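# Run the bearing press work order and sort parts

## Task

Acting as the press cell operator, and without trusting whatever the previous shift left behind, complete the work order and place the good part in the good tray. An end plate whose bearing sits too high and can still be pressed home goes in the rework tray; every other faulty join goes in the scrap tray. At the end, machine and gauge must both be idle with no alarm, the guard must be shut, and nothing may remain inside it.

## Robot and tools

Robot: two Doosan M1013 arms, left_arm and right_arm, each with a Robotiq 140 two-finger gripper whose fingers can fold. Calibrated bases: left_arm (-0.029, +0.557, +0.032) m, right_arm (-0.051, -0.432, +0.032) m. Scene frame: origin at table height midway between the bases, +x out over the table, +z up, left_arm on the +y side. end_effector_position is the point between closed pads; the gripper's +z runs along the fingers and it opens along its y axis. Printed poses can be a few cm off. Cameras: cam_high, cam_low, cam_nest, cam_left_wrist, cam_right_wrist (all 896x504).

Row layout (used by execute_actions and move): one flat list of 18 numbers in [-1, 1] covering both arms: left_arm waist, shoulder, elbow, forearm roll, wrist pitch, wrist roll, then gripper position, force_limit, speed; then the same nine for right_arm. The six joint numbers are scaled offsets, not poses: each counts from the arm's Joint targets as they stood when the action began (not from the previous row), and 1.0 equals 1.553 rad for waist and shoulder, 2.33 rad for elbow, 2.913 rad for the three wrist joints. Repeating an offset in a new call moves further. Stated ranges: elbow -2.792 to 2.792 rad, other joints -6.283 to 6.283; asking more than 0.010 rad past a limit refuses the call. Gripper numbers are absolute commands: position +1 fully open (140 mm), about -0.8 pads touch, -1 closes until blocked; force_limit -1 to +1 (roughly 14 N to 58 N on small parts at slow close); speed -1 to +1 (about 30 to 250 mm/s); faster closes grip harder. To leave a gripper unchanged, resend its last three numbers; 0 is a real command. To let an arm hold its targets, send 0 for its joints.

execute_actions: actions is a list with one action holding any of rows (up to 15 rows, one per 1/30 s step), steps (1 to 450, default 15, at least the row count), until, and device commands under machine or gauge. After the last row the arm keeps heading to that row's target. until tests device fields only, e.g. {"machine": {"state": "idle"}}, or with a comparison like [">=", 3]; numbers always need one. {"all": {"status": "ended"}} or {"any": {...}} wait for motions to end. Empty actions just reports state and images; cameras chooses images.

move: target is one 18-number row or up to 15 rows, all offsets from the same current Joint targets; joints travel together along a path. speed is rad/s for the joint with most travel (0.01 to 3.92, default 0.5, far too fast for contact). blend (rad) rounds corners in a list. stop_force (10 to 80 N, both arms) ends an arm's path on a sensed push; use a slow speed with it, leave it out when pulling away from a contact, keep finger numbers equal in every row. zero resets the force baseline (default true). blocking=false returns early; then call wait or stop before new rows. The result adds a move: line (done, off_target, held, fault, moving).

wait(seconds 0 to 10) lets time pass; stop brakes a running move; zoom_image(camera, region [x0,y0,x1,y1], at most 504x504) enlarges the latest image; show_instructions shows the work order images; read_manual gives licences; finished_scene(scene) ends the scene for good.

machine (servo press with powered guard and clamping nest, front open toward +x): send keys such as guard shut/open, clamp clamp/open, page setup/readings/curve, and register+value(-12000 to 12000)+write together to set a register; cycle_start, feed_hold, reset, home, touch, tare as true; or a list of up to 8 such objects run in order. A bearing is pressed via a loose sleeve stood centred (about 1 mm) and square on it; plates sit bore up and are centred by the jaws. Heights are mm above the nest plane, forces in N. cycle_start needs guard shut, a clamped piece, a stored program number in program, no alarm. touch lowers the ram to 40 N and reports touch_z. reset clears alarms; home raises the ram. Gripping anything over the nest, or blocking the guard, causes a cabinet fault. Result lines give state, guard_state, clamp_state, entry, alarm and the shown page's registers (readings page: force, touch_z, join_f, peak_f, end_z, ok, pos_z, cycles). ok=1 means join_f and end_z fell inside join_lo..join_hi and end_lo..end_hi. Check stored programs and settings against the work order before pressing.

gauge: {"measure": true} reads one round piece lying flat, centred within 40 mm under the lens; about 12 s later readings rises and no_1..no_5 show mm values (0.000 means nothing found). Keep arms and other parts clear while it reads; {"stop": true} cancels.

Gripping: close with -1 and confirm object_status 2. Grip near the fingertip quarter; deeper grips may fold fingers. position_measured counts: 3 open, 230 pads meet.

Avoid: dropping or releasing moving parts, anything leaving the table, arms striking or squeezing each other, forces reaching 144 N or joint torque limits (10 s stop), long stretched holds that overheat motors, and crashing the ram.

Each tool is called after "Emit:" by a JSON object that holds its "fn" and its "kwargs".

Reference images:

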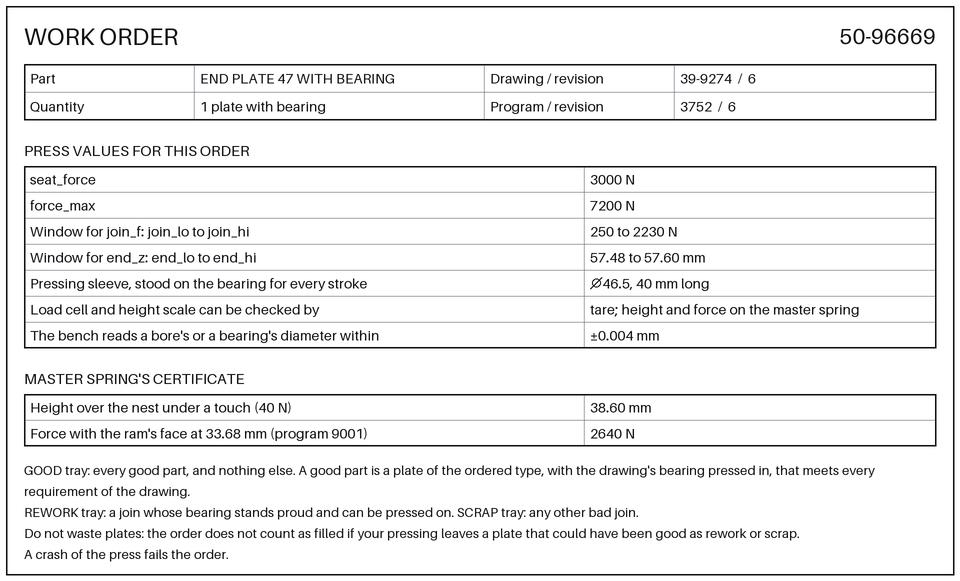

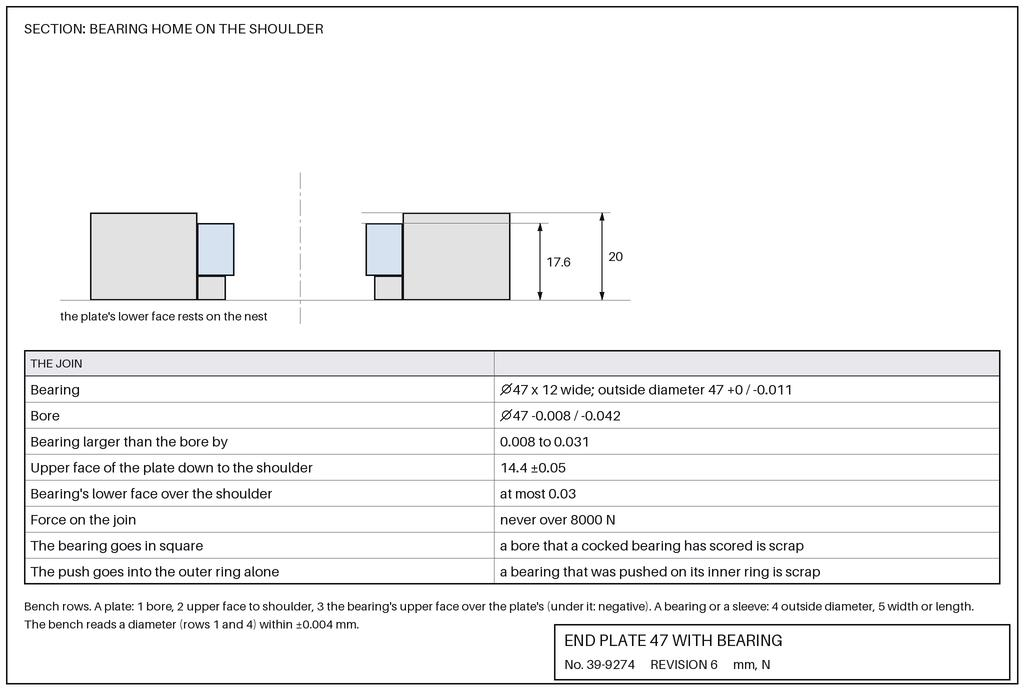

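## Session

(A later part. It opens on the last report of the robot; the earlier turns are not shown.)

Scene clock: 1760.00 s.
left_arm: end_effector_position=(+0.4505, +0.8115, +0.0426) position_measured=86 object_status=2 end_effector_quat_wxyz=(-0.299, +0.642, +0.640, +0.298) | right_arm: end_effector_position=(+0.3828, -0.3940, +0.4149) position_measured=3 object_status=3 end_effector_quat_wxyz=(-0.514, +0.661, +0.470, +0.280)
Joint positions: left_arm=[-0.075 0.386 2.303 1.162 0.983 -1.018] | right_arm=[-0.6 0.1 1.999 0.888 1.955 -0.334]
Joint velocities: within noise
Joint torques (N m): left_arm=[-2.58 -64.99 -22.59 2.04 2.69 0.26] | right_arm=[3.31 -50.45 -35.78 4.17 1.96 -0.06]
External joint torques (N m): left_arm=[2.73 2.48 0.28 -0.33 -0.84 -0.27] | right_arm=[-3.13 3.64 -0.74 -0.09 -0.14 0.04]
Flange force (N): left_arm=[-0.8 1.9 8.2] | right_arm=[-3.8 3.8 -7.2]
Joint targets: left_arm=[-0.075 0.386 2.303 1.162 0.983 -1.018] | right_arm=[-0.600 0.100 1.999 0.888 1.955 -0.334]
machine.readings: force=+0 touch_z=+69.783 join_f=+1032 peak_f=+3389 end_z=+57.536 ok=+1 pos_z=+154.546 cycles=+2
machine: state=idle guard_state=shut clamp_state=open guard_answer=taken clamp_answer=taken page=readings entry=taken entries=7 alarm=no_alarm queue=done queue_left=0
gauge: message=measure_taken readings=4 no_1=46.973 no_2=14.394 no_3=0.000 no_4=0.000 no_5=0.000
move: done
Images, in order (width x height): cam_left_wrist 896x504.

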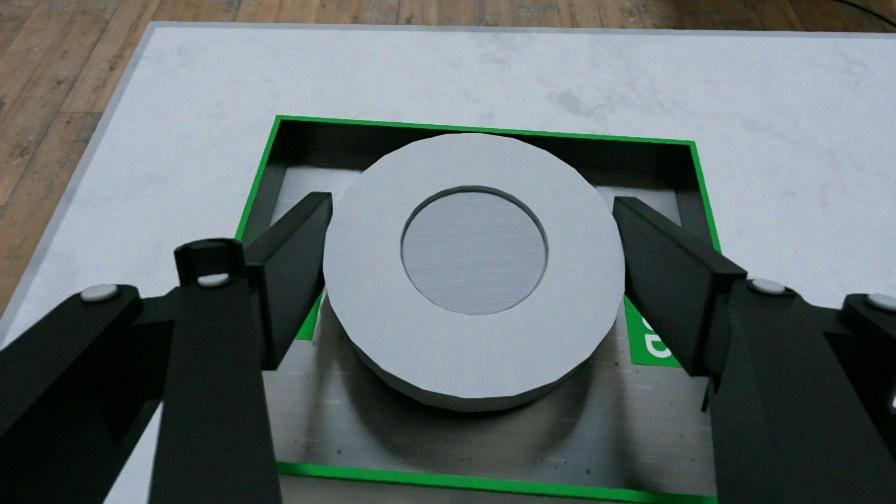

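Emit:
{"fn": "move", "kwargs": {"target": [0,0.0216,0.0018,0.0082,-0.0051,-0.0146,-1,0.5,-1,0,0,0,0,0,0,1,1,1], "speed": 0.015, "stop_force": 12, "cameras": ["cam_left_wrist"]}}

Scene clock: 1777.00 s.
left_arm: end_effector_position=(+0.4507, +0.8116, +0.0282) position_measured=86 object_status=2 end_effector_quat_wxyz=(-0.299, +0.641, +0.640, +0.299) | right_arm: end_effector_position=(+0.3828, -0.3940, +0.4149) position_measured=3 object_status=3 end_effector_quat_wxyz=(-0.514, +0.661, +0.470, +0.280)
Joint positions: left_arm=[-0.075 0.415 2.307 1.183 0.97 -1.054] | right_arm=[-0.6 0.1 1.999 0.888 1.955 -0.334]
Joint velocities: within noise
Joint torques (N m): left_arm=[-1.65 -56.92 -17.44 0.14 -1.61 0.6] | right_arm=[3.88 -50.34 -35.92 4.12 1.88 -0.1]
External joint torques (N m): left_arm=[1.68 -6.33 -3.56 1.41 3.49 -0.6] | right_arm=[-3.63 3.48 -0.57 -0.05 -0.05 0.08]
Flange force (N): left_arm=[11.7 1.0 -6.0] | right_arm=[-4.3 2.9 -7.6]
Joint targets: left_arm=[-0.075 0.415 2.307 1.183 0.970 -1.054] | right_arm=[-0.600 0.100 1.999 0.888 1.955 -0.334]
machine.readings: force=+0 touch_z=+69.783 join_f=+1032 peak_f=+3389 end_z=+57.536 ok=+1 pos_z=+154.546 cycles=+2
machine: state=idle guard_state=shut clamp_state=open guard_answer=taken clamp_answer=taken page=readings entry=taken entries=7 alarm=no_alarm queue=done queue_left=0
gauge: message=measure_taken readings=4 no_1=46.973 no_2=14.394 no_3=0.000 no_4=0.000 no_5=0.000
move: contact (left_arm)
Images, in order (width x height): cam_left_wrist 896x504.

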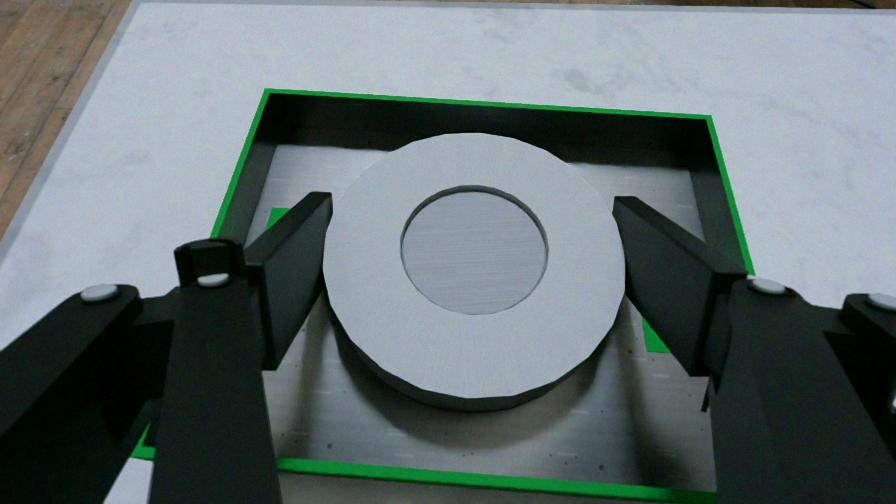

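Emit:
{"fn": "move", "kwargs": {"target": [[0,0,0,0,0,0,0.45,0.5,-1,0,0,0,0,0,0,1,1,1],[0.0002,-0.1165,-0.0193,-0.043,0.0338,0.0814,0.45,0.5,-1,0,0,0,0,0,0,1,1,1]], "speed": [0.02,0.08], "cameras": ["cam_left_wrist"]}}

Scene clock: 1784.97 s.
left_arm: end_effector_position=(+0.4531, +0.8115, +0.1279) position_measured=72 object_status=3 end_effector_quat_wxyz=(-0.298, +0.641, +0.641, +0.299) | right_arm: end_effector_position=(+0.3828, -0.3940, +0.4149) position_measured=3 object_status=3 end_effector_quat_wxyz=(-0.514, +0.661, +0.470, +0.280)
Joint positions: left_arm=[-0.074 0.234 2.262 1.058 1.069 -0.817] | right_arm=[-0.6 0.1 1.999 0.888 1.955 -0.334]
Joint velocities: within noise
Joint torques (N m): left_arm=[-2.52 -55.09 -27.79 2.46 1.53 0.18] | right_arm=[3.62 -49.92 -35.83 4.13 1.92 -0.04]
External joint torques (N m): left_arm=[2.46 2.85 -0.77 0.13 0.03 -0.18] | right_arm=[-3.57 3.11 -0.69 -0.05 -0.09 0.02]
Flange force (N): left_arm=[-0.4 5.2 7.0] | right_arm=[-4.0 2.5 -7.4]
Joint targets: left_arm=[-0.074 0.234 2.262 1.058 1.069 -0.817] | right_arm=[-0.600 0.100 1.999 0.888 1.955 -0.334]
machine.readings: force=+0 touch_z=+69.783 join_f=+1032 peak_f=+3389 end_z=+57.536 ok=+1 pos_z=+154.546 cycles=+2
machine: state=idle guard_state=shut clamp_state=open guard_answer=taken clamp_answer=taken page=readings entry=taken entries=7 alarm=no_alarm queue=done queue_left=0
gauge: message=measure_taken readings=4 no_1=46.973 no_2=14.394 no_3=0.000 no_4=0.000 no_5=0.000
move: done
Images, in order (width x height): cam_left_wrist 896x504.

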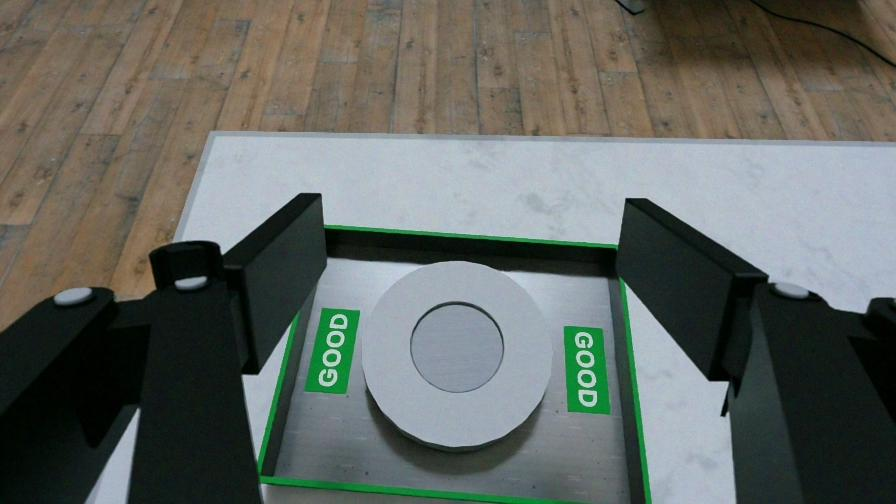

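Emit:
{"fn": "finished_scene", "kwargs": {"scene": 2}}

The scene is finished: the task was done.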